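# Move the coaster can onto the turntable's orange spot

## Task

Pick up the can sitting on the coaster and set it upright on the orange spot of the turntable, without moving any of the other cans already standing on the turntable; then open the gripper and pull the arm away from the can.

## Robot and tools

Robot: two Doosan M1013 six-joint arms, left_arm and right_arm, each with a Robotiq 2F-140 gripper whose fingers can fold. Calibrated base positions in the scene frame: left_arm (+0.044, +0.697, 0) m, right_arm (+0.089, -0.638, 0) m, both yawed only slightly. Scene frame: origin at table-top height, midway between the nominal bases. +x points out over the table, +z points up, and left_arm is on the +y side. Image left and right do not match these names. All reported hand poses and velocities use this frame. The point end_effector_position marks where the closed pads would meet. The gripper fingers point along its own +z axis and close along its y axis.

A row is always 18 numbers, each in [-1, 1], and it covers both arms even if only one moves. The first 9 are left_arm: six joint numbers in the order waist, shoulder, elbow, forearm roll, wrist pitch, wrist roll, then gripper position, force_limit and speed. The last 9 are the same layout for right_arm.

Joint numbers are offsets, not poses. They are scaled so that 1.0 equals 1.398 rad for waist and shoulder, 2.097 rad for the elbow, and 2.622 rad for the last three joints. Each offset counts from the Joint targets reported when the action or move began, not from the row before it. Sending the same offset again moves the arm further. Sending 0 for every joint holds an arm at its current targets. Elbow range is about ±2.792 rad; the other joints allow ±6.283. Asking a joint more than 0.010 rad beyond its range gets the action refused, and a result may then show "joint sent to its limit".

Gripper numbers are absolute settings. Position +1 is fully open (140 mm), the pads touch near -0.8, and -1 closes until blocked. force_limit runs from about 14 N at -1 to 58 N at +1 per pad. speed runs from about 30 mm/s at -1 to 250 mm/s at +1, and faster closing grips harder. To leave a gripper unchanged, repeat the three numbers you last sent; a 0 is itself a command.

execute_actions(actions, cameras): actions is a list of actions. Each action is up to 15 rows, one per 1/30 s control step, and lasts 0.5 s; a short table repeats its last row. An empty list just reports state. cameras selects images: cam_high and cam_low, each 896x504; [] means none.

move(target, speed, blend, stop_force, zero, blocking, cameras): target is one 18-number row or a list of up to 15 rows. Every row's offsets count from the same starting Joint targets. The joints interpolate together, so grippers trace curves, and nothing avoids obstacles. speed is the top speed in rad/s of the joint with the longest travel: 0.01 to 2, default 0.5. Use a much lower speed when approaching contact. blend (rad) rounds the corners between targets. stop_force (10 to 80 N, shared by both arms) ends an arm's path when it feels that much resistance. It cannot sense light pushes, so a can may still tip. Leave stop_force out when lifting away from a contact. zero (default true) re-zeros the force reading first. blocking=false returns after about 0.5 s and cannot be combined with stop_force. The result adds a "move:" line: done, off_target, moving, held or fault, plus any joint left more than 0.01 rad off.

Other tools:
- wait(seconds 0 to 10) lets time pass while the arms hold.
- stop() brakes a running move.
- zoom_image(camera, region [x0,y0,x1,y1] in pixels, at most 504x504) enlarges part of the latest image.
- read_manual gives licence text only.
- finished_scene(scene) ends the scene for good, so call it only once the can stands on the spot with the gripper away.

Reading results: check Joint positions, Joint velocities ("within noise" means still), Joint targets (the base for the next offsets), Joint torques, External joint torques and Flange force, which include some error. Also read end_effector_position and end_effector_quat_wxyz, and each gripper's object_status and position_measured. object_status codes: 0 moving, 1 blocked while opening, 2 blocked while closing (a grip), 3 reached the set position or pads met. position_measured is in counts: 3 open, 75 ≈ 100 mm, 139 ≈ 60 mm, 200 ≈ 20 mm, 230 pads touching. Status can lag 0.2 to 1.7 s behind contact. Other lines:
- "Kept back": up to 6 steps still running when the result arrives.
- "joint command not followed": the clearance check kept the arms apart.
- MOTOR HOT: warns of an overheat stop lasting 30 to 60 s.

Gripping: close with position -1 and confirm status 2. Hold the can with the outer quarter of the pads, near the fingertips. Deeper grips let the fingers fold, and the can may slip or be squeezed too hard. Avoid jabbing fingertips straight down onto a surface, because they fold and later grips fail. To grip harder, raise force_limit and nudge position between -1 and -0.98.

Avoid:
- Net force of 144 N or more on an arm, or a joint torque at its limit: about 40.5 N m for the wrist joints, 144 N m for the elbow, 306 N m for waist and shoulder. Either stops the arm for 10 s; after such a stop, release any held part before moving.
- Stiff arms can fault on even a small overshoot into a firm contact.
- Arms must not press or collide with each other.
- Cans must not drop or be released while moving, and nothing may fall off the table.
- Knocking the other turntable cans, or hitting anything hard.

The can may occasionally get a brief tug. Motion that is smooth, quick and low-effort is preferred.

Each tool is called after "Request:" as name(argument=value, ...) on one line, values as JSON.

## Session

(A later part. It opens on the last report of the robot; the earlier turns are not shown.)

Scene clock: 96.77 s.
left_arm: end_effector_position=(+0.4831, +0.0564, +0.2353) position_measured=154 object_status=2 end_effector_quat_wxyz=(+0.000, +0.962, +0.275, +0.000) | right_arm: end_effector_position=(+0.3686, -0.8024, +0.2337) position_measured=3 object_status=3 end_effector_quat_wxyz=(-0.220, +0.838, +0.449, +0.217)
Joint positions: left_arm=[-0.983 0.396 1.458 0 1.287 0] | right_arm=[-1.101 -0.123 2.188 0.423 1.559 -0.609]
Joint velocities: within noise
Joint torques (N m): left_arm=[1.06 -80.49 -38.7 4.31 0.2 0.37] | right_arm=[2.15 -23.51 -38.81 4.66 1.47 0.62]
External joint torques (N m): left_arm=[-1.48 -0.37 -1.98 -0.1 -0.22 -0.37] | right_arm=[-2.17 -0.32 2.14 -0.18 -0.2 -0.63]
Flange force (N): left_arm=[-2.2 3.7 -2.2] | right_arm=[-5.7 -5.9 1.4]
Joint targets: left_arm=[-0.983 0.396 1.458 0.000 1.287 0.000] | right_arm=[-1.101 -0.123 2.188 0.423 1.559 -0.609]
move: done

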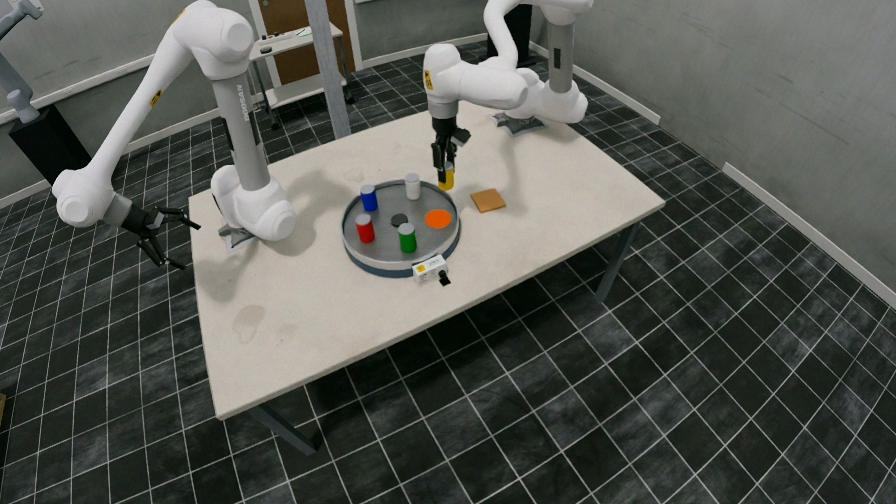

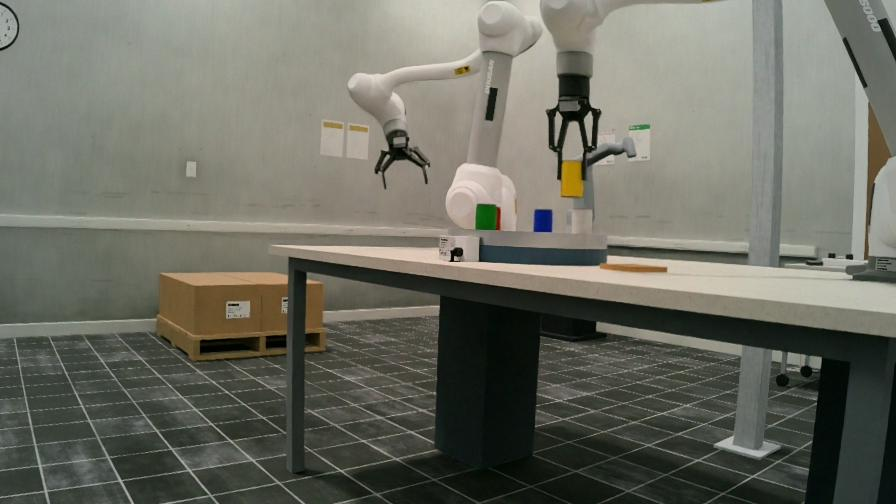

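Request:
execute_actions(actions=[])

Scene clock: 100.23 s.
left_arm: end_effector_position=(+0.4831, +0.0564, +0.2353) position_measured=154 object_status=2 end_effector_quat_wxyz=(+0.000, +0.962, +0.275, +0.000) | right_arm: end_effector_position=(+0.3686, -0.8024, +0.2337) position_measured=3 object_status=3 end_effector_quat_wxyz=(-0.220, +0.838, +0.449, +0.217)
Joint positions: left_arm=[-0.983 0.396 1.458 0 1.287 0] | right_arm=[-1.101 -0.123 2.188 0.423 1.559 -0.609]
Joint velocities: within noise
Joint torques (N m): left_arm=[1.2 -80.79 -39.14 4.36 0.19 0.37] | right_arm=[2.16 -23.74 -38.79 4.67 1.48 0.59]
External joint torques (N m): left_arm=[-1.41 -0.28 -1.61 -0.13 -0.2 -0.37] | right_arm=[-2.11 -0.26 2.14 -0.2 -0.2 -0.6]
Flange force (N): left_arm=[-2.2 3.1 -1.7] | right_arm=[-5.6 -5.7 1.5]
Joint targets: left_arm=[-0.983 0.396 1.458 0.000 1.287 0.000] | right_arm=[-1.101 -0.123 2.188 0.423 1.559 -0.609]
Tool commands: left_gripper/position=-1.0 left_gripper/force_limit=+0.0 left_gripper/speed=-1.0 right_gripper/position=+1.0 right_gripper/force_limit=+1.0 right_gripper/speed=+1.0

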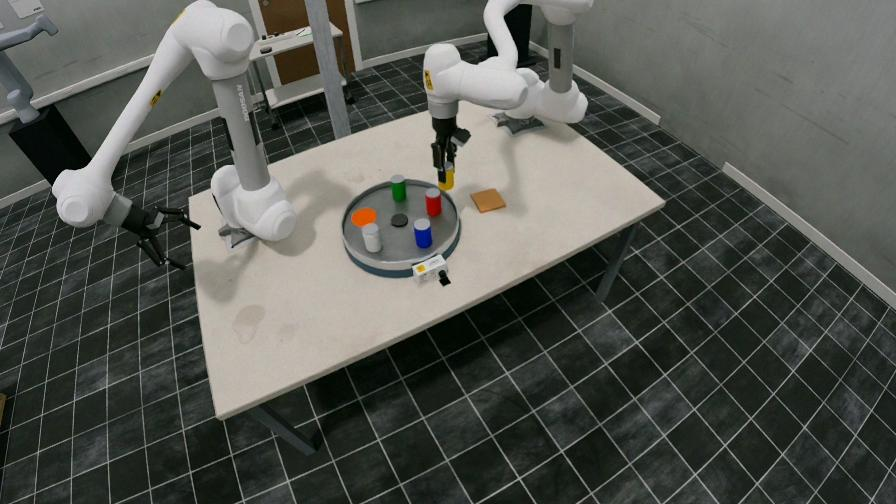

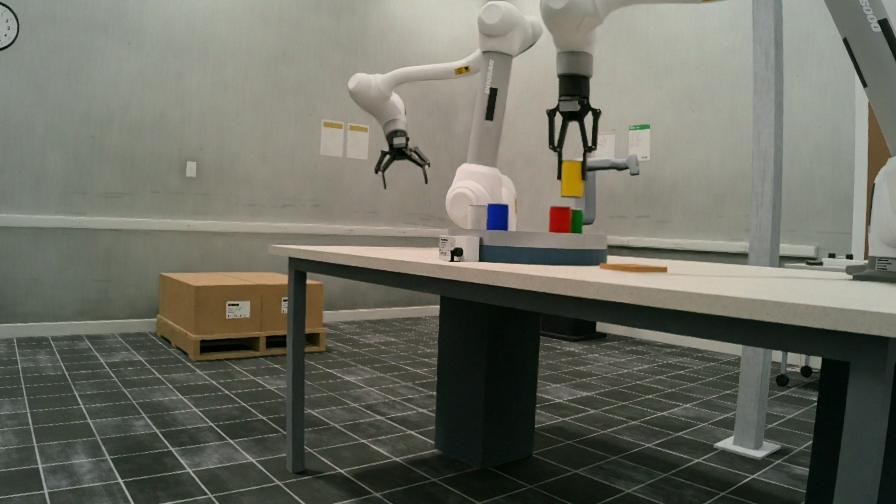

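Request:
wait(seconds=0, cameras=[])

Scene clock: 123.17 s.
left_arm: end_effector_position=(+0.4831, +0.0564, +0.2353) position_measured=154 object_status=2 end_effector_quat_wxyz=(+0.000, +0.962, +0.275, +0.000) | right_arm: end_effector_position=(+0.3686, -0.8024, +0.2337) position_measured=3 object_status=3 end_effector_quat_wxyz=(-0.220, +0.838, +0.449, +0.217)
Joint positions: left_arm=[-0.983 0.396 1.458 0 1.287 0] | right_arm=[-1.101 -0.123 2.188 0.423 1.559 -0.609]
Joint velocities: within noise
Joint torques (N m): left_arm=[1.4 -80.84 -39.09 4.3 0.2 0.35] | right_arm=[2.42 -23.67 -38.74 4.68 1.43 0.65]
External joint torques (N m): left_arm=[-1.77 -0.28 -1.7 -0.08 -0.22 -0.35] | right_arm=[-2.26 -0.33 2.21 -0.22 -0.14 -0.66]
Flange force (N): left_arm=[-2.6 3.2 -1.8] | right_arm=[-5.9 -6.2 1.3]
Joint targets: left_arm=[-0.983 0.396 1.458 0.000 1.287 0.000] | right_arm=[-1.101 -0.123 2.188 0.423 1.559 -0.609]
Tool commands: left_gripper/position=-1.0 left_gripper/force_limit=+0.0 left_gripper/speed=-1.0 right_gripper/position=+1.0 right_gripper/force_limit=+1.0 right_gripper/speed=+1.0
No camera images: "cameras" was empty.

Request:
wait(seconds=1.35, cameras=[])

Request:
execute_actions(actions=[[[-0.00019,0.00000,0.00000,0,-0.00000,0,-1,0,-1,0,0,0,0,0,0,1,1,1],[-0.00076,0.00000,0.00000,0,-0.00000,0,-1,0,-1,0,0,0,0,0,0,1,1,1],[-0.00171,0.00001,0.00002,0,-0.00002,0,-1,0,-1,0,0,0,0,0,0,1,1,1],[-0.00304,0.00010,0.00017,0,-0.00019,0,-1,0,-1,0,0,0,0,0,0,1,1,1],[-0.00475,0.00031,0.00054,0,-0.00059,0,-1,0,-1,0,0,0,0,0,0,1,1,1],[-0.00684,0.00068,0.00120,0,-0.00133,0,-1,0,-1,0,0,0,0,0,0,1,1,1],[-0.00931,0.00126,0.00220,0,-0.00244,0,-1,0,-1,0,0,0,0,0,0,1,1,1],[-0.01215,0.00207,0.00357,0,-0.00396,0,-1,0,-1,0,0,0,0,0,0,1,1,1],[-0.01538,0.00311,0.00530,0,-0.00589,0,-1,0,-1,0,0,0,0,0,0,1,1,1],[-0.01880,0.00439,0.00737,0,-0.00823,0,-1,0,-1,0,0,0,0,0,0,1,1,1],[-0.02222,0.00590,0.00975,0,-0.01095,0,-1,0,-1,0,0,0,0,0,0,1,1,1],[-0.02564,0.00765,0.01240,0,-0.01399,0,-1,0,-1,0,0,0,0,0,0,1,1,1],[-0.02906,0.00961,0.01525,0,-0.01732,0,-1,0,-1,0,0,0,0,0,0,1,1,1],[-0.03247,0.01175,0.01825,0,-0.02086,0,-1,0,-1,0,0,0,0,0,0,1,1,1],[-0.03589,0.01404,0.02133,0,-0.02454,0,-1,0,-1,0,0,0,0,0,0,1,1,1]],[[-0.00342,0.00240,0.00309,0,-0.00376,0,-1,0,-1,0,0,0,0,0,0,1,1,1],[-0.00684,0.00487,0.00613,0,-0.00751,0,-1,0,-1,0,0,0,0,0,0,1,1,1],[-0.01026,0.00734,0.00906,0,-0.01117,0,-1,0,-1,0,0,0,0,0,0,1,1,1],[-0.01367,0.00977,0.01183,0,-0.01468,0,-1,0,-1,0,0,0,0,0,0,1,1,1],[-0.01709,0.01210,0.01438,0,-0.01796,0,-1,0,-1,0,0,0,0,0,0,1,1,1],[-0.02051,0.01427,0.01668,0,-0.02096,0,-1,0,-1,0,0,0,0,0,0,1,1,1],[-0.02393,0.01624,0.01870,0,-0.02362,0,-1,0,-1,0,0,0,0,0,0,1,1,1],[-0.02735,0.01796,0.02042,0,-0.02591,0,-1,0,-1,0,0,0,0,0,0,1,1,1],[-0.03077,0.01940,0.02182,0,-0.02780,0,-1,0,-1,0,0,0,0,0,0,1,1,1],[-0.03419,0.02053,0.02292,0,-0.02928,0,-1,0,-1,0,0,0,0,0,0,1,1,1],[-0.03760,0.02137,0.02371,0,-0.03036,0,-1,0,-1,0,0,0,0,0,0,1,1,1],[-0.04102,0.02193,0.02423,0,-0.03107,0,-1,0,-1,0,0,0,0,0,0,1,1,1],[-0.04444,0.02224,0.02452,0,-0.03147,0,-1,0,-1,0,0,0,0,0,0,1,1,1],[-0.04786,0.02236,0.02463,0,-0.03163,0,-1,0,-1,0,0,0,0,0,0,1,1,1],[-0.05128,0.02238,0.02465,0,-0.03165,0,-1,0,-1,0,0,0,0,0,0,1,1,1]],[[-0.00342,0.00000,0.00000,0,-0.00000,0,-1,0,-1,0,0,0,0,0,0,1,1,1],[-0.00684,0.00000,0.00000,0,-0.00000,0,-1,0,-1,0,0,0,0,0,0,1,1,1],[-0.01026,0.00000,0.00000,0,-0.00000,0,-1,0,-1,0,0,0,0,0,0,1,1,1],[-0.01367,0.00000,0.00000,0,-0.00000,0,-1,0,-1,0,0,0,0,0,0,1,1,1],[-0.01709,0.00000,0.00000,0,-0.00000,0,-1,0,-1,0,0,0,0,0,0,1,1,1],[-0.02051,0.00000,0.00000,0,-0.00000,0,-1,0,-1,0,0,0,0,0,0,1,1,1],[-0.02393,0.00000,0.00000,0,-0.00000,0,-1,0,-1,0,0,0,0,0,0,1,1,1],[-0.02735,0.00000,0.00000,0,-0.00000,0,-1,0,-1,0,0,0,0,0,0,1,1,1],[-0.03077,0.00000,0.00000,0,-0.00000,0,-1,0,-1,0,0,0,0,0,0,1,1,1],[-0.03419,0.00000,0.00000,0,-0.00000,0,-1,0,-1,0,0,0,0,0,0,1,1,1],[-0.03727,0.00000,0.00000,0,-0.00000,0,-1,0,-1,0,0,0,0,0,0,1,1,1],[-0.03966,0.00000,0.00000,0,-0.00000,0,-1,0,-1,0,0,0,0,0,0,1,1,1],[-0.04137,0.00000,0.00000,0,-0.00000,0,-1,0,-1,0,0,0,0,0,0,1,1,1],[-0.04240,0.00000,0.00000,0,-0.00000,0,-1,0,-1,0,0,0,0,0,0,1,1,1],[-0.04274,0.00000,0.00000,0,-0.00000,0,-1,0,-1,0,0,0,0,0,0,1,1,1]]])

Request:
execute_actions(actions=[[[0,-0.00003,-0.00003,0,0.00004,0,-1,0,-1,0,0,0,0,0,0,1,1,1],[0,-0.00022,-0.00021,0,0.00028,0,-1,0,-1,0,0,0,0,0,0,1,1,1],[0,-0.00070,-0.00065,0,0.00089,0,-1,0,-1,0,0,0,0,0,0,1,1,1],[0,-0.00153,-0.00144,0,0.00197,0,-1,0,-1,0,0,0,0,0,0,1,1,1],[0,-0.00277,-0.00262,0,0.00358,0,-1,0,-1,0,0,0,0,0,0,1,1,1],[0,-0.00442,-0.00423,0,0.00574,0,-1,0,-1,0,0,0,0,0,0,1,1,1],[0,-0.00645,-0.00626,0,0.00845,0,-1,0,-1,0,0,0,0,0,0,1,1,1],[0,-0.00881,-0.00870,0,0.01166,0,-1,0,-1,0,0,0,0,0,0,1,1,1],[0,-0.01143,-0.01152,0,0.01530,0,-1,0,-1,0,0,0,0,0,0,1,1,1],[0,-0.01422,-0.01464,0,0.01929,0,-1,0,-1,0,0,0,0,0,0,1,1,1],[0,-0.01710,-0.01802,0,0.02353,0,-1,0,-1,0,0,0,0,0,0,1,1,1],[0,-0.01998,-0.02156,0,0.02789,0,-1,0,-1,0,0,0,0,0,0,1,1,1],[0,-0.02277,-0.02517,0,0.03227,0,-1,0,-1,0,0,0,0,0,0,1,1,1],[0,-0.02540,-0.02874,0,0.03653,0,-1,0,-1,0,0,0,0,0,0,1,1,1],[0,-0.02782,-0.03218,0,0.04057,0,-1,0,-1,0,0,0,0,0,0,1,1,1]],[[0,-0.00214,-0.00319,0,0.00369,0,-1,0,-1,0,0,0,0,0,0,1,1,1],[0,-0.00398,-0.00606,0,0.00696,0,-1,0,-1,0,0,0,0,0,0,1,1,1],[0,-0.00549,-0.00850,0,0.00973,0,-1,0,-1,0,0,0,0,0,0,1,1,1],[0,-0.00668,-0.01048,0,0.01195,0,-1,0,-1,0,0,0,0,0,0,1,1,1],[0,-0.00755,-0.01197,0,0.01360,0,-1,0,-1,0,0,0,0,0,0,1,1,1],[0,-0.00813,-0.01297,0,0.01471,0,-1,0,-1,0,0,0,0,0,0,1,1,1],[0,-0.00845,-0.01354,0,0.01533,0,-1,0,-1,0,0,0,0,0,0,1,1,1],[0,-0.00858,-0.01376,0,0.01558,0,-1,0,-1,0,0,0,0,0,0,1,1,1],[0,-0.00860,-0.01380,0,0.01562,0,-1,0,-1,0,0,0,0,0,0,1,1,1]]], cameras=[])

Scene clock: 126.70 s.
left_arm: end_effector_position=(+0.4831, +0.0564, +0.2353) position_measured=154 object_status=2 end_effector_quat_wxyz=(+0.000, +0.962, +0.275, +0.000) | right_arm: end_effector_position=(+0.3686, -0.8024, +0.2337) position_measured=3 object_status=3 end_effector_quat_wxyz=(-0.220, +0.838, +0.449, +0.217)
Joint positions: left_arm=[-0.983 0.396 1.458 0 1.287 0] | right_arm=[-1.101 -0.123 2.188 0.423 1.559 -0.609]
Joint velocities: within noise
Joint torques (N m): left_arm=[1.11 -80.73 -39.07 4.31 0.18 0.36] | right_arm=[2.1 -23.8 -38.73 4.67 1.46 0.62]
External joint torques (N m): left_arm=[-1.1 -0.68 -1.77 -0.07 -0.19 -0.36] | right_arm=[-1.99 -0.13 2.16 -0.2 -0.18 -0.63]
Flange force (N): left_arm=[-1.8 2.8 -2.1] | right_arm=[-5.6 -5.4 1.6]
Joint targets: left_arm=[-0.983 0.396 1.458 0.000 1.287 0.000] | right_arm=[-1.101 -0.123 2.188 0.423 1.559 -0.609]
Tool commands: left_gripper/position=-1.0 left_gripper/force_limit=+0.0 left_gripper/speed=-1.0 right_gripper/position=+1.0 right_gripper/force_limit=+1.0 right_gripper/speed=+1.0
wait: 1.37 s; at rest from the start
No camera images: "cameras" was empty.

Scene clock: 128.00 s.
left_arm: end_effector_position=(+0.3802, -0.0030, +0.1453) position_measured=154 object_status=2 end_effector_quat_wxyz=(+0.000, +0.980, +0.200, +0.000) end_effector_velocity=(-0.102, -0.049, +0.001) end_effector_angular_velocity=(+0.000, -0.001, -0.146) | right_arm: end_effector_position=(+0.3686, -0.8024, +0.2337) position_measured=3 object_status=3 end_effector_quat_wxyz=(-0.220, +0.838, +0.449, +0.217)
Joint positions: left_arm=[-1.137 0.447 1.555 0 1.14 0] | right_arm=[-1.101 -0.123 2.188 0.423 1.559 -0.609]
Joint velocities: left_arm=[-0.146 0 -0.001 0.001 0 0] | right_arm=[within noise]
Joint torques (N m): left_arm=[0.45 -83.41 -36.98 4.12 0.18 0.37] | right_arm=[2.21 -24.02 -38.7 4.64 1.46 0.67]
External joint torques (N m): left_arm=[-0.12 -0.6 -1.63 -0.1 -0.19 -0.38] | right_arm=[-2.27 0.18 2.02 -0.16 -0.19 -0.67]
External joint torques at the end of the 1st action: left_arm=[-1.81 -1.2 -0.5 -0.09 -0.19 -0.37] | right_arm=[-2.2 0.07 2.05 -0.23 -0.14 -0.64]
External joint torques at the end of the 2nd action: left_arm=[-3.46 2.99 -0.3 -0.1 -0.14 -0.38] | right_arm=[-2.23 0.01 2.21 -0.18 -0.21 -0.63]
Flange force (N): left_arm=[-0.5 2.6 -1.6] | right_arm=[-6.4 -5.1 1.1]
Flange force at the end of the 1st action (N): left_arm=[-2.9 -0.5 -0.9] | right_arm=[-6.1 -5.3 1.1]
Flange force at the end of the 2nd action (N): left_arm=[-4.5 5.1 1.9] | right_arm=[-6.2 -5.5 1.5]
Joint targets: left_arm=[-1.165 0.447 1.555 0.000 1.140 0.000] | right_arm=[-1.101 -0.123 2.188 0.423 1.559 -0.609]
Kept back: 6 steps.

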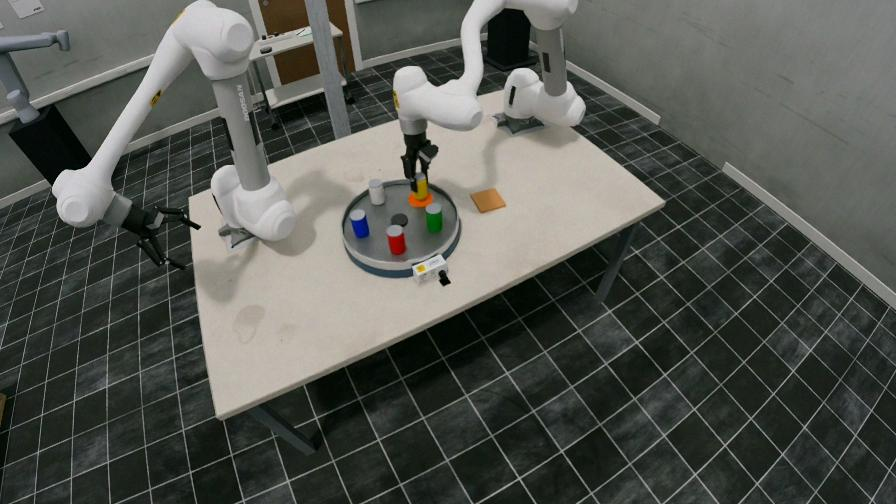

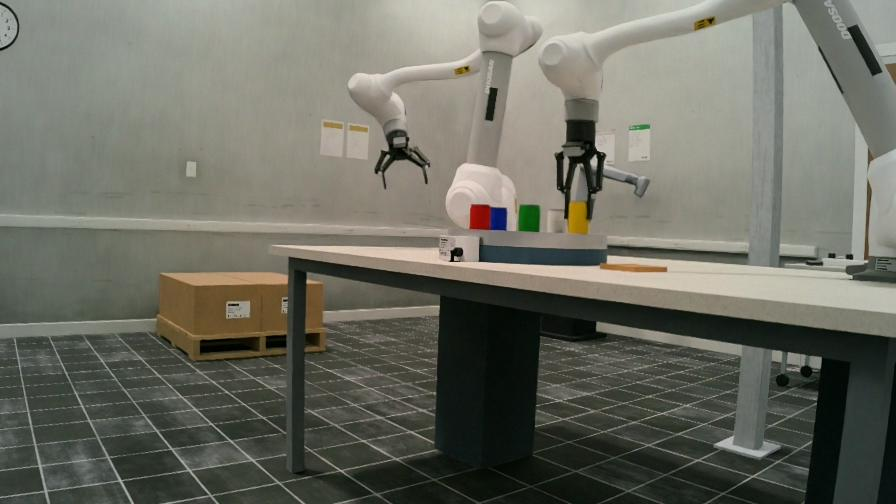

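Scene clock: 129.00 s.
left_arm: end_effector_position=(+0.3601, -0.0123, +0.2339) position_measured=154 object_status=2 end_effector_quat_wxyz=(+0.000, +0.982, +0.186, +0.000) end_effector_velocity=(-0.001, +0.001, +0.029) end_effector_angular_velocity=(+0.002, +0.001, -0.001) | right_arm: end_effector_position=(+0.3686, -0.8024, +0.2337) position_measured=3 object_status=3 end_effector_quat_wxyz=(-0.220, +0.838, +0.449, +0.217)
Joint positions: left_arm=[-1.165 0.397 1.46 0 1.285 0] | right_arm=[-1.101 -0.123 2.188 0.423 1.559 -0.609]
Joint velocities: left_arm=[-0.001 -0.014 -0.033 0 0.05 0] | right_arm=[within noise]
Joint torques (N m): left_arm=[0.82 -76.42 -36.56 4.04 0.28 0.38] | right_arm=[2.29 -23.72 -38.64 4.65 1.49 0.68]
External joint torques (N m): left_arm=[-1.12 0.36 -1.39 -0.1 -0.29 -0.38] | right_arm=[-2.33 -0.05 2.1 -0.19 -0.22 -0.69]
External joint torques at the end of the 1st action: left_arm=[-1.27 -1.69 -1.72 -0.09 -0.25 -0.36] | right_arm=[-2.16 0.09 2.1 -0.18 -0.18 -0.68]
Flange force (N): left_arm=[-1.8 3.5 -1.0] | right_arm=[-6.4 -5.7 1.2]
Flange force at the end of the 1st action (N): left_arm=[-2.0 1.1 -2.4] | right_arm=[-6.2 -5.2 1.3]
Joint targets: left_arm=[-1.165 0.396 1.458 0.000 1.287 0.000] | right_arm=[-1.101 -0.123 2.188 0.423 1.559 -0.609]
Kept back: 6 steps.
No camera images: "cameras" was empty.

Request:
zoom_image(camera="cam_low", region=[462, 190, 602, 270])

Request:
zoom_image(camera="cam_high", region=[340, 160, 470, 280])

Scaled by 3.600 from the camera's 896x504 image, which has a finer 1280x720 frame.

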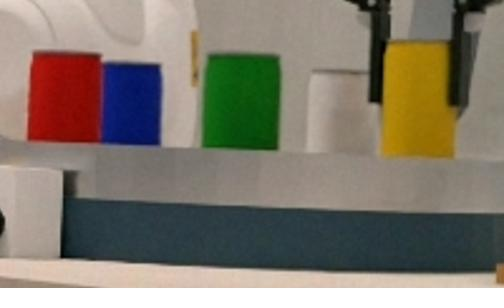

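Scaled by 3.877 from the camera's 896x504 image, which has a finer 1280x720 frame.

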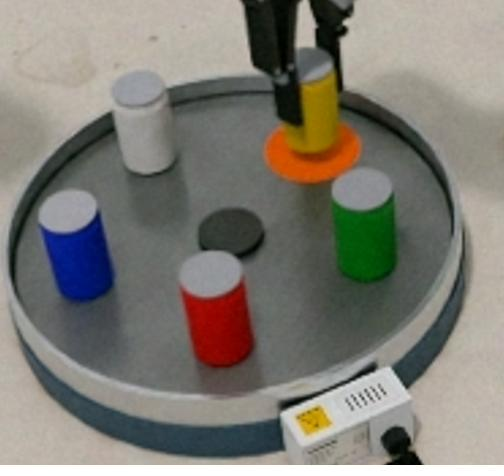

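Request:
zoom_image(camera="cam_high", region=[402, 168, 442, 210])

Request:
zoom_image(camera="cam_low", region=[545, 190, 595, 240])

Request:
zoom_image(camera="cam_low", region=[510, 190, 560, 240])

Request:
zoom_image(camera="cam_low", region=[462, 190, 512, 240])

Scaled by 12.000 from the camera's 896x504 image, which has a finer 1280x720 frame.

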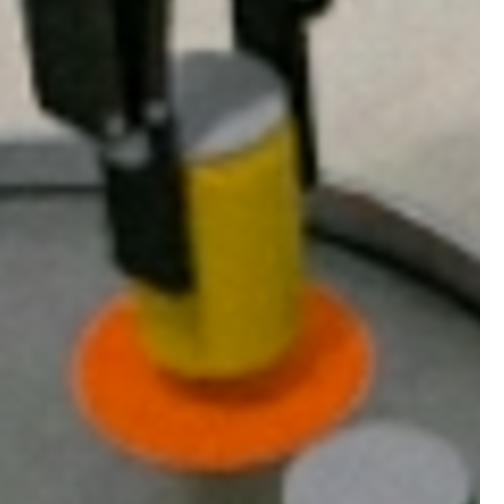

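Scaled by 10.080 from the camera's 896x504 image, which has a finer 1280x720 frame.

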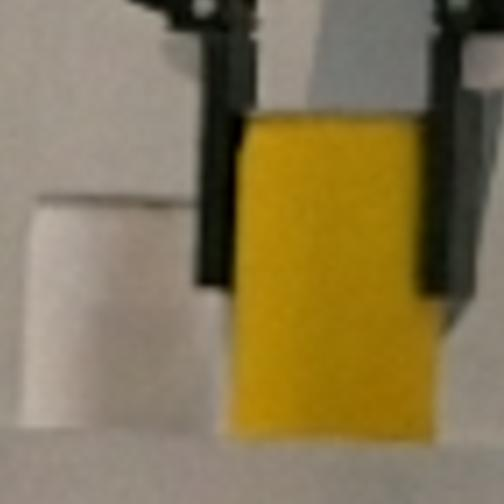

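Scaled by 10.080 from the camera's 896x504 image, which has a finer 1280x720 frame.

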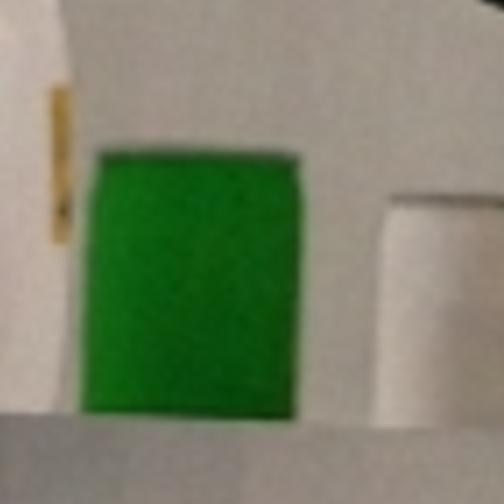

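Scaled by 10.080 from the camera's 896x504 image, which has a finer 1280x720 frame.

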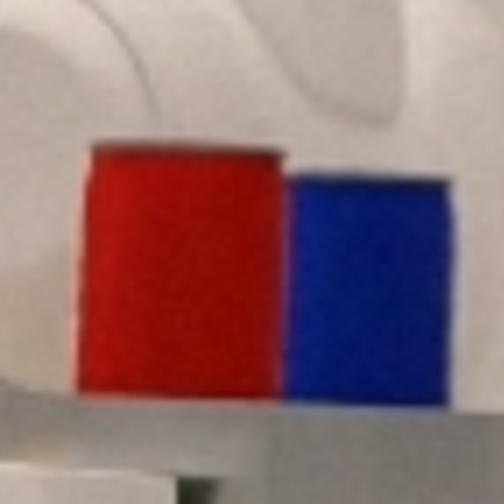

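Request:
zoom_image(camera="cam_low", region=[546, 196, 594, 220])

Request:
zoom_image(camera="cam_low", region=[510, 196, 558, 220])

Request:
zoom_image(camera="cam_low", region=[464, 196, 512, 220])

Request:
zoom_image(camera="cam_low", region=[546, 218, 594, 242])

Request:
zoom_image(camera="cam_low", region=[510, 218, 558, 242])

Scaled by 10.500 from the camera's 896x504 image, which has a finer 1280x720 frame.

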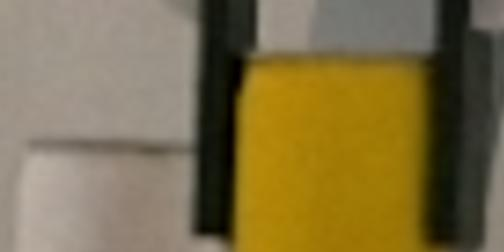

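Scaled by 10.500 from the camera's 896x504 image, which has a finer 1280x720 frame.

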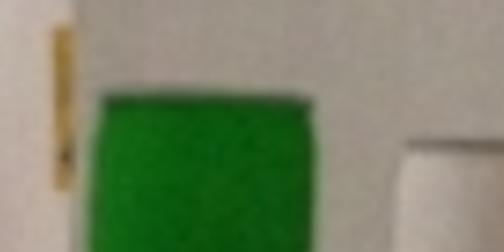

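Scaled by 10.500 from the camera's 896x504 image, which has a finer 1280x720 frame.

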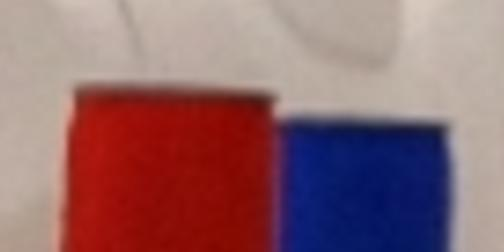

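Scaled by 10.500 from the camera's 896x504 image, which has a finer 1280x720 frame.

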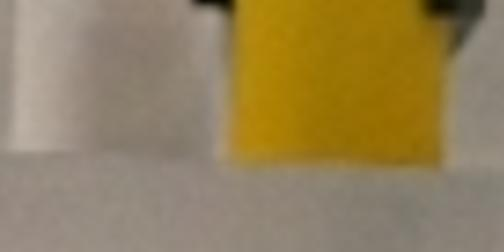

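Scaled by 10.500 from the camera's 896x504 image, which has a finer 1280x720 frame.

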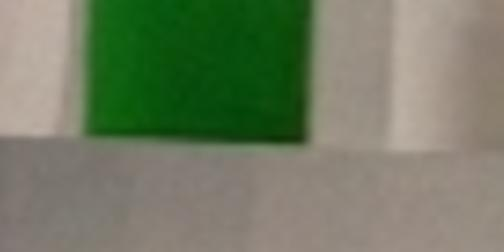

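Request:
zoom_image(camera="cam_low", region=[566, 195, 590, 211])

Request:
zoom_image(camera="cam_low", region=[518, 198, 542, 214])

Request:
zoom_image(camera="cam_low", region=[546, 200, 570, 216])

Request:
zoom_image(camera="cam_low", region=[468, 196, 492, 212])

Request:
zoom_image(camera="cam_low", region=[486, 200, 510, 216])

Scaled by 21.000 from the camera's 896x504 image, which has a finer 1280x720 frame.

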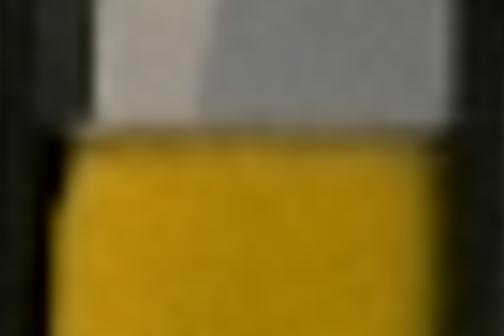

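Scaled by 21.000 from the camera's 896x504 image, which has a finer 1280x720 frame.

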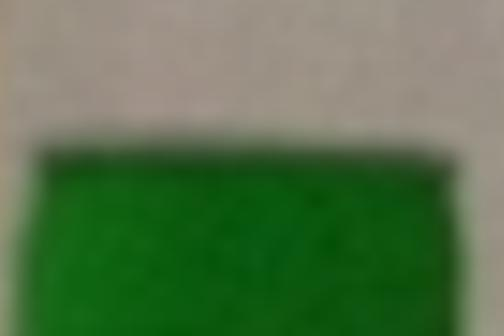

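Scaled by 21.000 from the camera's 896x504 image, which has a finer 1280x720 frame.

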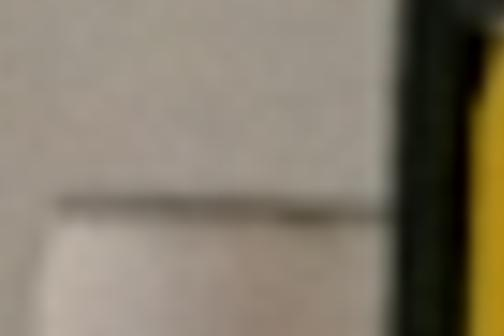

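Scaled by 21.000 from the camera's 896x504 image, which has a finer 1280x720 frame.

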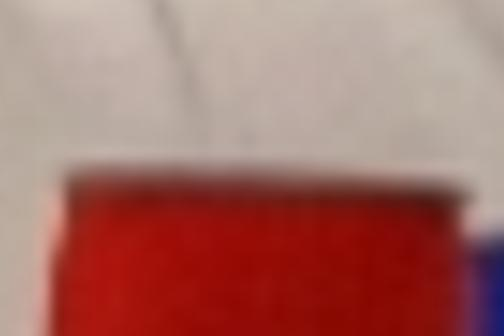

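Scaled by 21.000 from the camera's 896x504 image, which has a finer 1280x720 frame.

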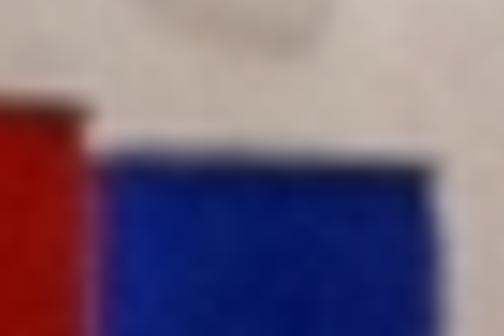

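Request:
zoom_image(camera="cam_low", region=[573, 196, 585, 208])

Request:
zoom_image(camera="cam_low", region=[524, 200, 536, 212])

Request:
zoom_image(camera="cam_low", region=[551, 204, 563, 216])

Request:
zoom_image(camera="cam_low", region=[475, 199, 487, 211])

Request:
zoom_image(camera="cam_low", region=[492, 202, 504, 214])

Scaled by 42.000 from the camera's 896x504 image, which has a finer 1280x720 frame.

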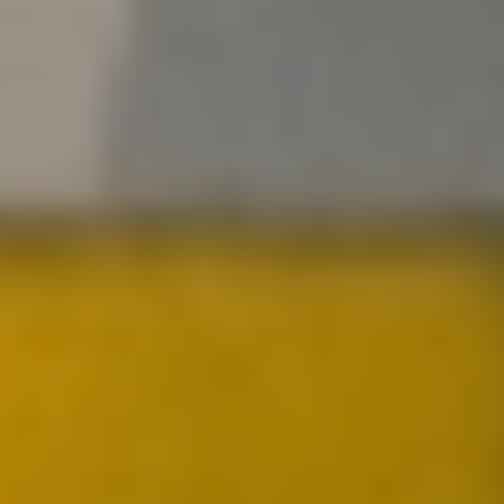

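Scaled by 42.000 from the camera's 896x504 image, which has a finer 1280x720 frame.

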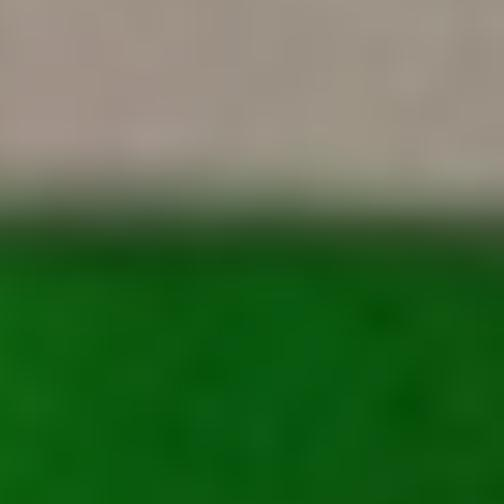

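Scaled by 42.000 from the camera's 896x504 image, which has a finer 1280x720 frame.

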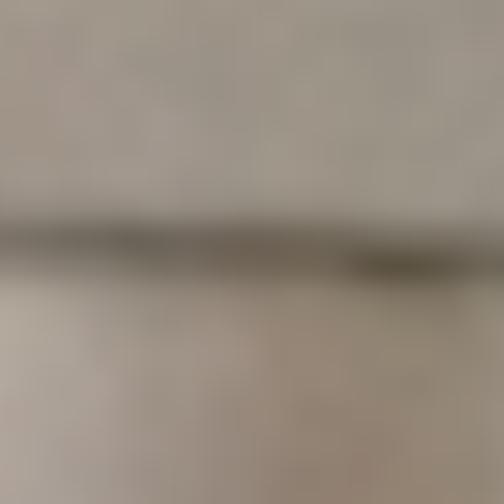

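Scaled by 42.000 from the camera's 896x504 image, which has a finer 1280x720 frame.

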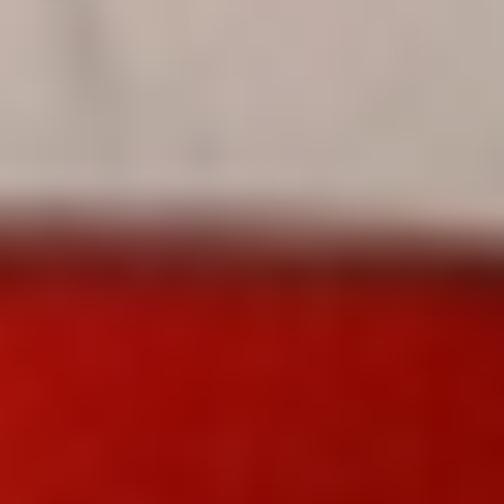

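Scaled by 42.000 from the camera's 896x504 image, which has a finer 1280x720 frame.

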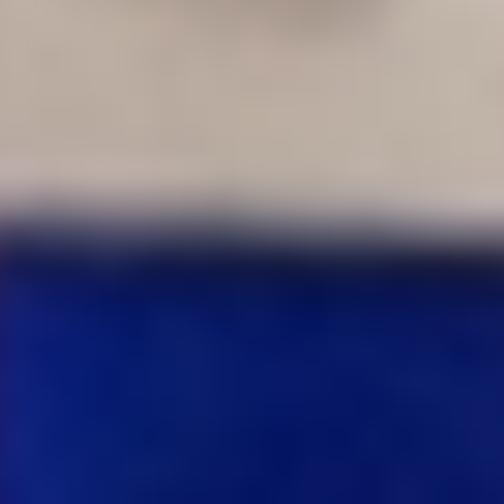

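Request:
zoom_image(camera="cam_high", region=[406, 186, 436, 210])

Request:
zoom_image(camera="cam_high", region=[420, 198, 450, 238])

Request:
zoom_image(camera="cam_high", region=[362, 172, 392, 212])

Scaled by 16.800 from the camera's 896x504 image, which has a finer 1280x720 frame.

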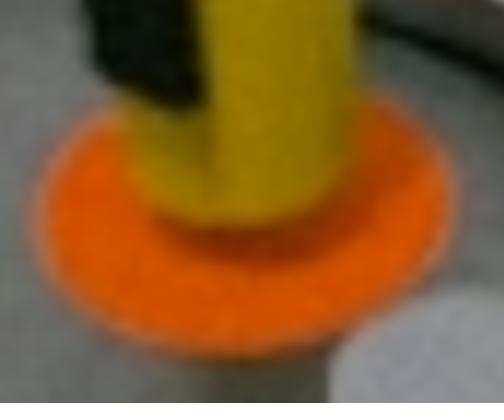

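Scaled by 12.600 from the camera's 896x504 image, which has a finer 1280x720 frame.

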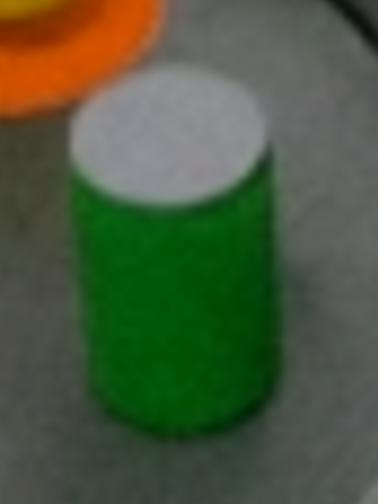

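Scaled by 12.600 from the camera's 896x504 image, which has a finer 1280x720 frame.

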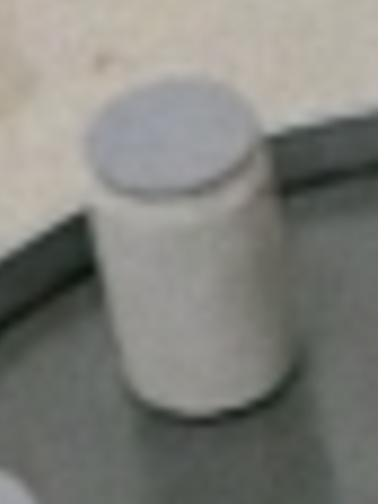

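Request:
move(target=[0.12991,-0.00445,0.00429,0,-0.00105,0,-1,0,-1,0,0,0,0,0,0,1,1,1], speed=0.4, cameras=[])

Scene clock: 154.20 s.
left_arm: end_effector_position=(+0.4809, +0.0598, +0.2353) position_measured=154 object_status=2 end_effector_quat_wxyz=(+0.000, +0.962, +0.275, +0.000) | right_arm: end_effector_position=(+0.3686, -0.8024, +0.2337) position_measured=3 object_status=3 end_effector_quat_wxyz=(-0.220, +0.838, +0.449, +0.217)
Joint positions: left_arm=[-0.984 0.39 1.467 0 1.284 0] | right_arm=[-1.101 -0.123 2.188 0.423 1.559 -0.609]
Joint velocities: within noise
Joint torques (N m): left_arm=[1.97 -80.24 -39.13 4.32 0.19 0.36] | right_arm=[2.23 -24.02 -38.72 4.67 1.42 0.64]
External joint torques (N m): left_arm=[-2.08 -0.39 -1.7 -0.08 -0.2 -0.36] | right_arm=[-2.27 0.22 2.13 -0.21 -0.15 -0.65]
Flange force (N): left_arm=[-3.0 3.1 -1.9] | right_arm=[-6.5 -5.2 1.2]
Joint targets: left_arm=[-0.983 0.390 1.467 0.000 1.284 0.000] | right_arm=[-1.101 -0.123 2.188 0.423 1.559 -0.609]
move: done
No camera images: "cameras" was empty.

Request:
wait(seconds=7.9, cameras=[])

Request:
execute_actions(actions=[[[-0.00019,0.00000,0.00000,0,-0.00000,0,-1,0,-1,0,0,0,0,0,0,1,1,1],[-0.00076,0.00000,0.00000,0,-0.00000,0,-1,0,-1,0,0,0,0,0,0,1,1,1],[-0.00171,0.00002,0.00003,0,-0.00003,0,-1,0,-1,0,0,0,0,0,0,1,1,1],[-0.00304,0.00012,0.00020,0,-0.00022,0,-1,0,-1,0,0,0,0,0,0,1,1,1],[-0.00475,0.00037,0.00065,0,-0.00072,0,-1,0,-1,0,0,0,0,0,0,1,1,1],[-0.00684,0.00083,0.00145,0,-0.00160,0,-1,0,-1,0,0,0,0,0,0,1,1,1],[-0.00931,0.00154,0.00265,0,-0.00294,0,-1,0,-1,0,0,0,0,0,0,1,1,1],[-0.01215,0.00252,0.00429,0,-0.00478,0,-1,0,-1,0,0,0,0,0,0,1,1,1],[-0.01538,0.00380,0.00636,0,-0.00711,0,-1,0,-1,0,0,0,0,0,0,1,1,1],[-0.01880,0.00537,0.00884,0,-0.00994,0,-1,0,-1,0,0,0,0,0,0,1,1,1],[-0.02222,0.00724,0.01169,0,-0.01321,0,-1,0,-1,0,0,0,0,0,0,1,1,1],[-0.02564,0.00941,0.01484,0,-0.01689,0,-1,0,-1,0,0,0,0,0,0,1,1,1],[-0.02906,0.01184,0.01824,0,-0.02090,0,-1,0,-1,0,0,0,0,0,0,1,1,1],[-0.03247,0.01452,0.02179,0,-0.02517,0,-1,0,-1,0,0,0,0,0,0,1,1,1],[-0.03589,0.01739,0.02543,0,-0.02961,0,-1,0,-1,0,0,0,0,0,0,1,1,1]],[[-0.00342,0.00303,0.00363,0,-0.00452,0,-1,0,-1,0,0,0,0,0,0,1,1,1],[-0.00684,0.00614,0.00720,0,-0.00903,0,-1,0,-1,0,0,0,0,0,0,1,1,1],[-0.01026,0.00928,0.01062,0,-0.01344,0,-1,0,-1,0,0,0,0,0,0,1,1,1],[-0.01367,0.01238,0.01384,0,-0.01767,0,-1,0,-1,0,0,0,0,0,0,1,1,1],[-0.01709,0.01535,0.01679,0,-0.02162,0,-1,0,-1,0,0,0,0,0,0,1,1,1],[-0.02051,0.01813,0.01945,0,-0.02522,0,-1,0,-1,0,0,0,0,0,0,1,1,1],[-0.02393,0.02066,0.02177,0,-0.02843,0,-1,0,-1,0,0,0,0,0,0,1,1,1],[-0.02735,0.02286,0.02374,0,-0.03118,0,-1,0,-1,0,0,0,0,0,0,1,1,1],[-0.03077,0.02471,0.02535,0,-0.03345,0,-1,0,-1,0,0,0,0,0,0,1,1,1],[-0.03419,0.02618,0.02660,0,-0.03523,0,-1,0,-1,0,0,0,0,0,0,1,1,1],[-0.03760,0.02726,0.02750,0,-0.03653,0,-1,0,-1,0,0,0,0,0,0,1,1,1],[-0.04102,0.02798,0.02809,0,-0.03739,0,-1,0,-1,0,0,0,0,0,0,1,1,1],[-0.04444,0.02838,0.02842,0,-0.03786,0,-1,0,-1,0,0,0,0,0,0,1,1,1],[-0.04786,0.02854,0.02855,0,-0.03805,0,-1,0,-1,0,0,0,0,0,0,1,1,1],[-0.05128,0.02856,0.02857,0,-0.03808,0,-1,0,-1,0,0,0,0,0,0,1,1,1]],[[-0.00342,0.00000,0.00000,0,-0.00000,0,-1,0,-1,0,0,0,0,0,0,1,1,1],[-0.00684,0.00000,0.00000,0,-0.00000,0,-1,0,-1,0,0,0,0,0,0,1,1,1],[-0.01026,0.00000,0.00000,0,-0.00000,0,1,0,1,0,0,0,0,0,0,1,1,1],[-0.01367,0.00000,0.00000,0,-0.00000,0,1,0,1,0,0,0,0,0,0,1,1,1],[-0.01709,0.00000,0.00000,0,-0.00000,0,1,0,1,0,0,0,0,0,0,1,1,1],[-0.02051,0.00000,0.00000,0,-0.00000,0,1,0,1,0,0,0,0,0,0,1,1,1],[-0.02393,0.00000,0.00000,0,-0.00000,0,1,0,1,0,0,0,0,0,0,1,1,1],[-0.02735,0.00000,0.00000,0,-0.00000,0,1,0,1,0,0,0,0,0,0,1,1,1],[-0.03077,0.00000,0.00000,0,-0.00000,0,1,0,1,0,0,0,0,0,0,1,1,1],[-0.03419,0.00000,0.00000,0,-0.00000,0,1,0,1,0,0,0,0,0,0,1,1,1],[-0.03727,0.00000,0.00000,0,-0.00000,0,1,0,1,0,0,0,0,0,0,1,1,1],[-0.03966,0.00000,0.00000,0,-0.00000,0,1,0,1,0,0,0,0,0,0,1,1,1],[-0.04137,0.00000,0.00000,0,-0.00000,0,1,0,1,0,0,0,0,0,0,1,1,1],[-0.04240,0.00000,0.00000,0,-0.00000,0,1,0,1,0,0,0,0,0,0,1,1,1],[-0.04274,0.00000,0.00000,0,-0.00000,0,1,0,1,0,0,0,0,0,0,1,1,1]]])

Request:
execute_actions(actions=[[[0,-0.00004,-0.00003,0,0.00005,0,1,0,1,0,0,0,0,0,0,1,1,1],[0,-0.00028,-0.00023,0,0.00034,0,1,0,1,0,0,0,0,0,0,1,1,1],[0,-0.00090,-0.00074,0,0.00107,0,1,0,1,0,0,0,0,0,0,1,1,1],[0,-0.00198,-0.00164,0,0.00236,0,1,0,1,0,0,0,0,0,0,1,1,1],[0,-0.00357,-0.00299,0,0.00430,0,1,0,1,0,0,0,0,0,0,1,1,1],[0,-0.00570,-0.00483,0,0.00690,0,1,0,1,0,0,0,0,0,0,1,1,1],[0,-0.00830,-0.00716,0,0.01016,0,1,0,1,0,0,0,0,0,0,1,1,1],[0,-0.01133,-0.00997,0,0.01402,0,1,0,1,0,0,0,0,0,0,1,1,1],[0,-0.01467,-0.01322,0,0.01840,0,1,0,1,0,0,0,0,0,0,1,1,1],[0,-0.01823,-0.01685,0,0.02320,0,1,0,1,0,0,0,0,0,0,1,1,1],[0,-0.02189,-0.02079,0,0.02830,0,1,0,1,0,0,0,0,0,0,1,1,1],[0,-0.02553,-0.02494,0,0.03356,0,1,0,1,0,0,0,0,0,0,1,1,1],[0,-0.02905,-0.02918,0,0.03883,0,1,0,1,0,0,0,0,0,0,1,1,1],[0,-0.03235,-0.03341,0,0.04397,0,1,0,1,0,0,0,0,0,0,1,1,1],[0,-0.03536,-0.03748,0,0.04883,0,1,0,1,0,0,0,0,0,0,1,1,1]],[[0,-0.00266,-0.00381,0,0.00446,0,1,0,1,0,0,0,0,0,0,1,1,1],[0,-0.00493,-0.00723,0,0.00841,0,1,0,1,0,0,0,0,0,0,1,1,1],[0,-0.00679,-0.01016,0,0.01175,0,1,0,1,0,0,0,0,0,0,1,1,1],[0,-0.00825,-0.01253,0,0.01442,0,1,0,1,0,0,0,0,0,0,1,1,1],[0,-0.00931,-0.01432,0,0.01642,0,1,0,1,0,0,0,0,0,0,1,1,1],[0,-0.01002,-0.01552,0,0.01776,0,1,0,1,0,0,0,0,0,0,1,1,1],[0,-0.01041,-0.01620,0,0.01851,0,1,0,1,0,0,0,0,0,0,1,1,1],[0,-0.01057,-0.01648,0,0.01881,0,1,0,1,0,0,0,0,0,0,1,1,1],[0,-0.01059,-0.01652,0,0.01886,0,1,0,1,0,0,0,0,0,0,1,1,1]]])

Scene clock: 163.97 s.
left_arm: end_effector_position=(+0.4809, +0.0598, +0.2353) position_measured=154 object_status=2 end_effector_quat_wxyz=(+0.000, +0.962, +0.275, +0.000) | right_arm: end_effector_position=(+0.3686, -0.8024, +0.2337) position_measured=3 object_status=3 end_effector_quat_wxyz=(-0.220, +0.838, +0.449, +0.217)
Joint positions: left_arm=[-0.983 0.39 1.467 0 1.284 0] | right_arm=[-1.101 -0.123 2.188 0.423 1.559 -0.609]
Joint velocities: within noise
Joint torques (N m): left_arm=[1.38 -79.99 -39.07 4.32 0.18 0.37] | right_arm=[2.12 -23.71 -38.59 4.62 1.44 0.64]
External joint torques (N m): left_arm=[-1.38 -0.44 -1.51 -0.11 -0.18 -0.37] | right_arm=[-2.2 -0.09 1.86 -0.14 -0.18 -0.64]
Flange force (N): left_arm=[-2.2 2.6 -1.7] | right_arm=[-5.9 -5.3 0.9]
Joint targets: left_arm=[-0.983 0.390 1.467 0.000 1.284 0.000] | right_arm=[-1.101 -0.123 2.188 0.423 1.559 -0.609]
Tool commands: left_gripper/position=-1.0 left_gripper/force_limit=+0.0 left_gripper/speed=-1.0 right_gripper/position=+1.0 right_gripper/force_limit=+1.0 right_gripper/speed=+1.0
wait: 7.90 s; at rest from the start
No camera images: "cameras" was empty.

Scene clock: 165.27 s.
left_arm: end_effector_position=(+0.3793, +0.0010, +0.1268) position_measured=104 object_status=0 end_effector_quat_wxyz=(+0.000, +0.980, +0.201, +0.000) end_effector_velocity=(-0.099, -0.048, +0.000) end_effector_angular_velocity=(-0.001, -0.002, -0.144) | right_arm: end_effector_position=(+0.3686, -0.8024, +0.2337) position_measured=3 object_status=3 end_effector_quat_wxyz=(-0.220, +0.838, +0.449, +0.217)
Joint positions: left_arm=[-1.136 0.454 1.581 0 1.107 0] | right_arm=[-1.101 -0.123 2.188 0.423 1.559 -0.609]
Joint velocities: left_arm=[-0.143 0 0 0.001 -0.001 0] | right_arm=[within noise]
Joint torques (N m): left_arm=[-0.09 -82.24 -35.59 4.01 0.2 0.38] | right_arm=[2.52 -23.71 -38.67 4.64 1.45 0.64]
External joint torques (N m): left_arm=[-0.07 -1.8 -2.3 -0.08 -0.2 -0.38] | right_arm=[-2.51 -0.15 2.02 -0.17 -0.18 -0.65]
External joint torques at the end of the 1st action: left_arm=[-0.95 -1.73 -1.43 -0.13 -0.08 -0.37] | right_arm=[-1.82 -0.24 2.28 -0.17 -0.12 -0.59]
External joint torques at the end of the 2nd action: left_arm=[-1.55 -0.26 -0.69 -0.08 -0.22 -0.37] | right_arm=[-2.05 -0.64 2.09 -0.18 -0.23 -0.63]
Flange force (N): left_arm=[-0.5 2.4 -3.0] | right_arm=[-6.5 -6.0 0.9]
Flange force at the end of the 1st action (N): left_arm=[-1.6 0.7 -2.4] | right_arm=[-5.0 -5.6 1.8]
Flange force at the end of the 2nd action (N): left_arm=[-2.4 1.1 -0.5] | right_arm=[-5.1 -6.2 1.5]
Joint targets: left_arm=[-1.165 0.454 1.581 0.000 1.107 0.000] | right_arm=[-1.101 -0.123 2.188 0.423 1.559 -0.609]
Kept back: 6 steps.

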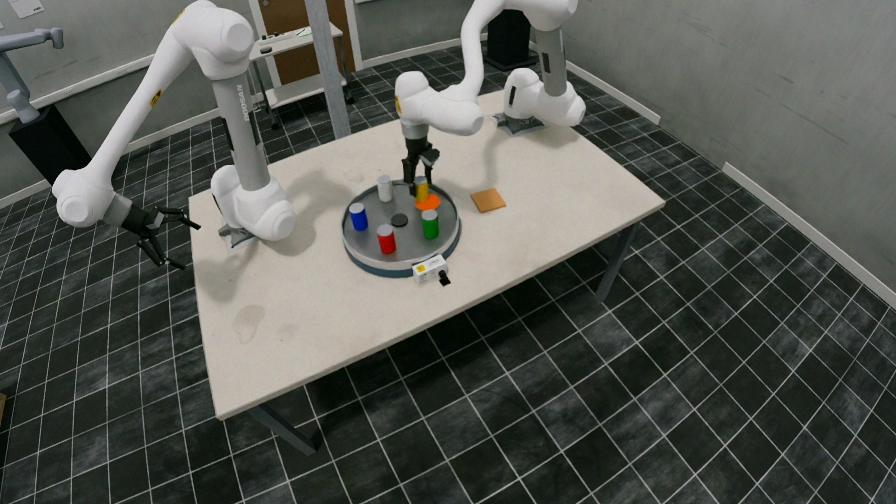

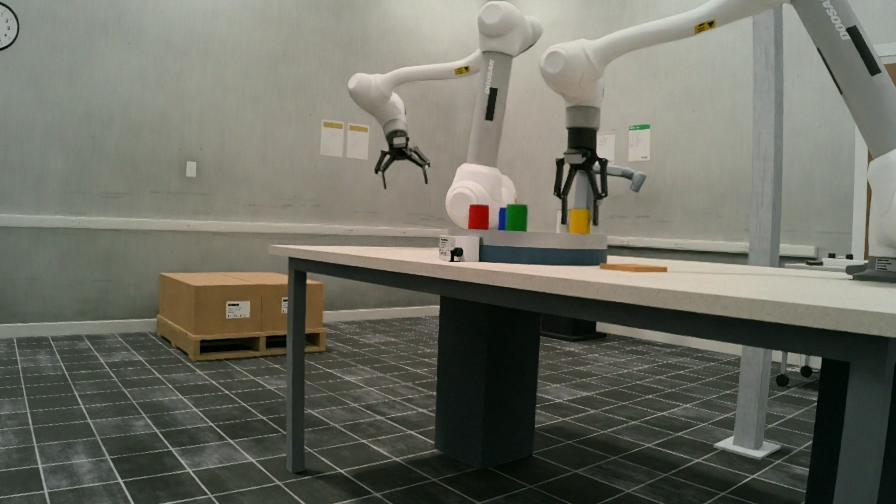

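Scene clock: 166.27 s.
left_arm: end_effector_position=(+0.3587, -0.0086, +0.2333) position_measured=3 object_status=3 end_effector_quat_wxyz=(+0.000, +0.982, +0.186, +0.000) end_effector_velocity=(-0.001, +0.001, +0.041) end_effector_angular_velocity=(+0.004, +0.001, -0.001) | right_arm: end_effector_position=(+0.3686, -0.8024, +0.2337) position_measured=3 object_status=3 end_effector_quat_wxyz=(-0.220, +0.838, +0.449, +0.217)
Joint positions: left_arm=[-1.165 0.391 1.47 0 1.281 0] | right_arm=[-1.101 -0.123 2.188 0.423 1.559 -0.609]
Joint velocities: left_arm=[-0.001 -0.019 -0.049 0.001 0.072 0] | right_arm=[within noise]
Joint torques (N m): left_arm=[0.95 -71.33 -34.43 4.03 0.75 0.38] | right_arm=[2.13 -23.71 -38.6 4.65 1.44 0.64]
External joint torques (N m): left_arm=[-0.89 -3.74 -3.31 -0.1 -0.76 -0.38] | right_arm=[-2.1 -0.09 2.22 -0.21 -0.16 -0.65]
External joint torques at the end of the 1st action: left_arm=[-1.49 -3.54 -2.51 -0.12 -0.11 -0.36] | right_arm=[-2.44 -0.25 2.19 -0.19 -0.2 -0.67]
Flange force (N): left_arm=[-1.6 1.1 -4.4] | right_arm=[-5.9 -5.6 1.5]
Flange force at the end of the 1st action (N): left_arm=[-2.4 0.2 -4.5] | right_arm=[-6.4 -6.2 1.2]
Joint targets: left_arm=[-1.165 0.390 1.467 0.000 1.284 0.000] | right_arm=[-1.101 -0.123 2.188 0.423 1.559 -0.609]
Kept back: 6 steps.

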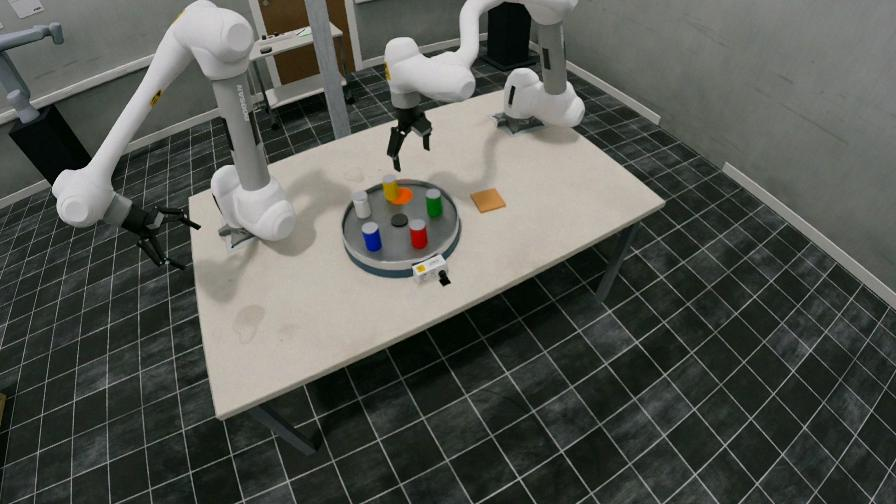

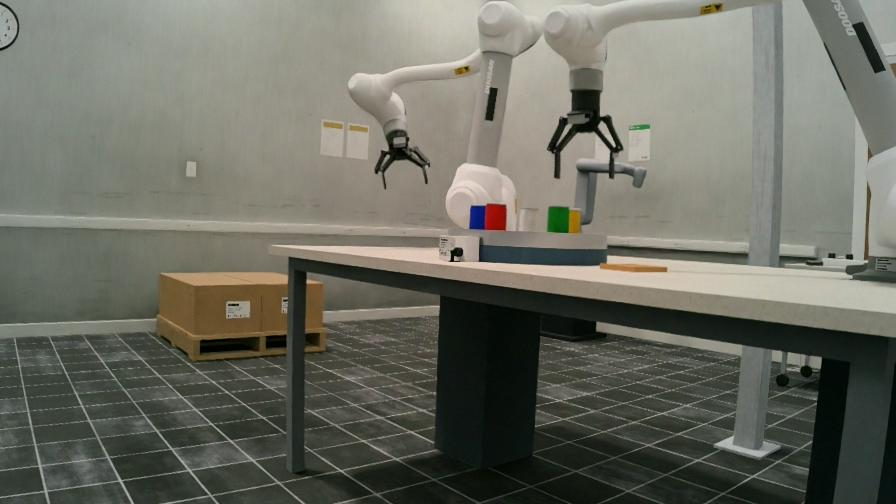

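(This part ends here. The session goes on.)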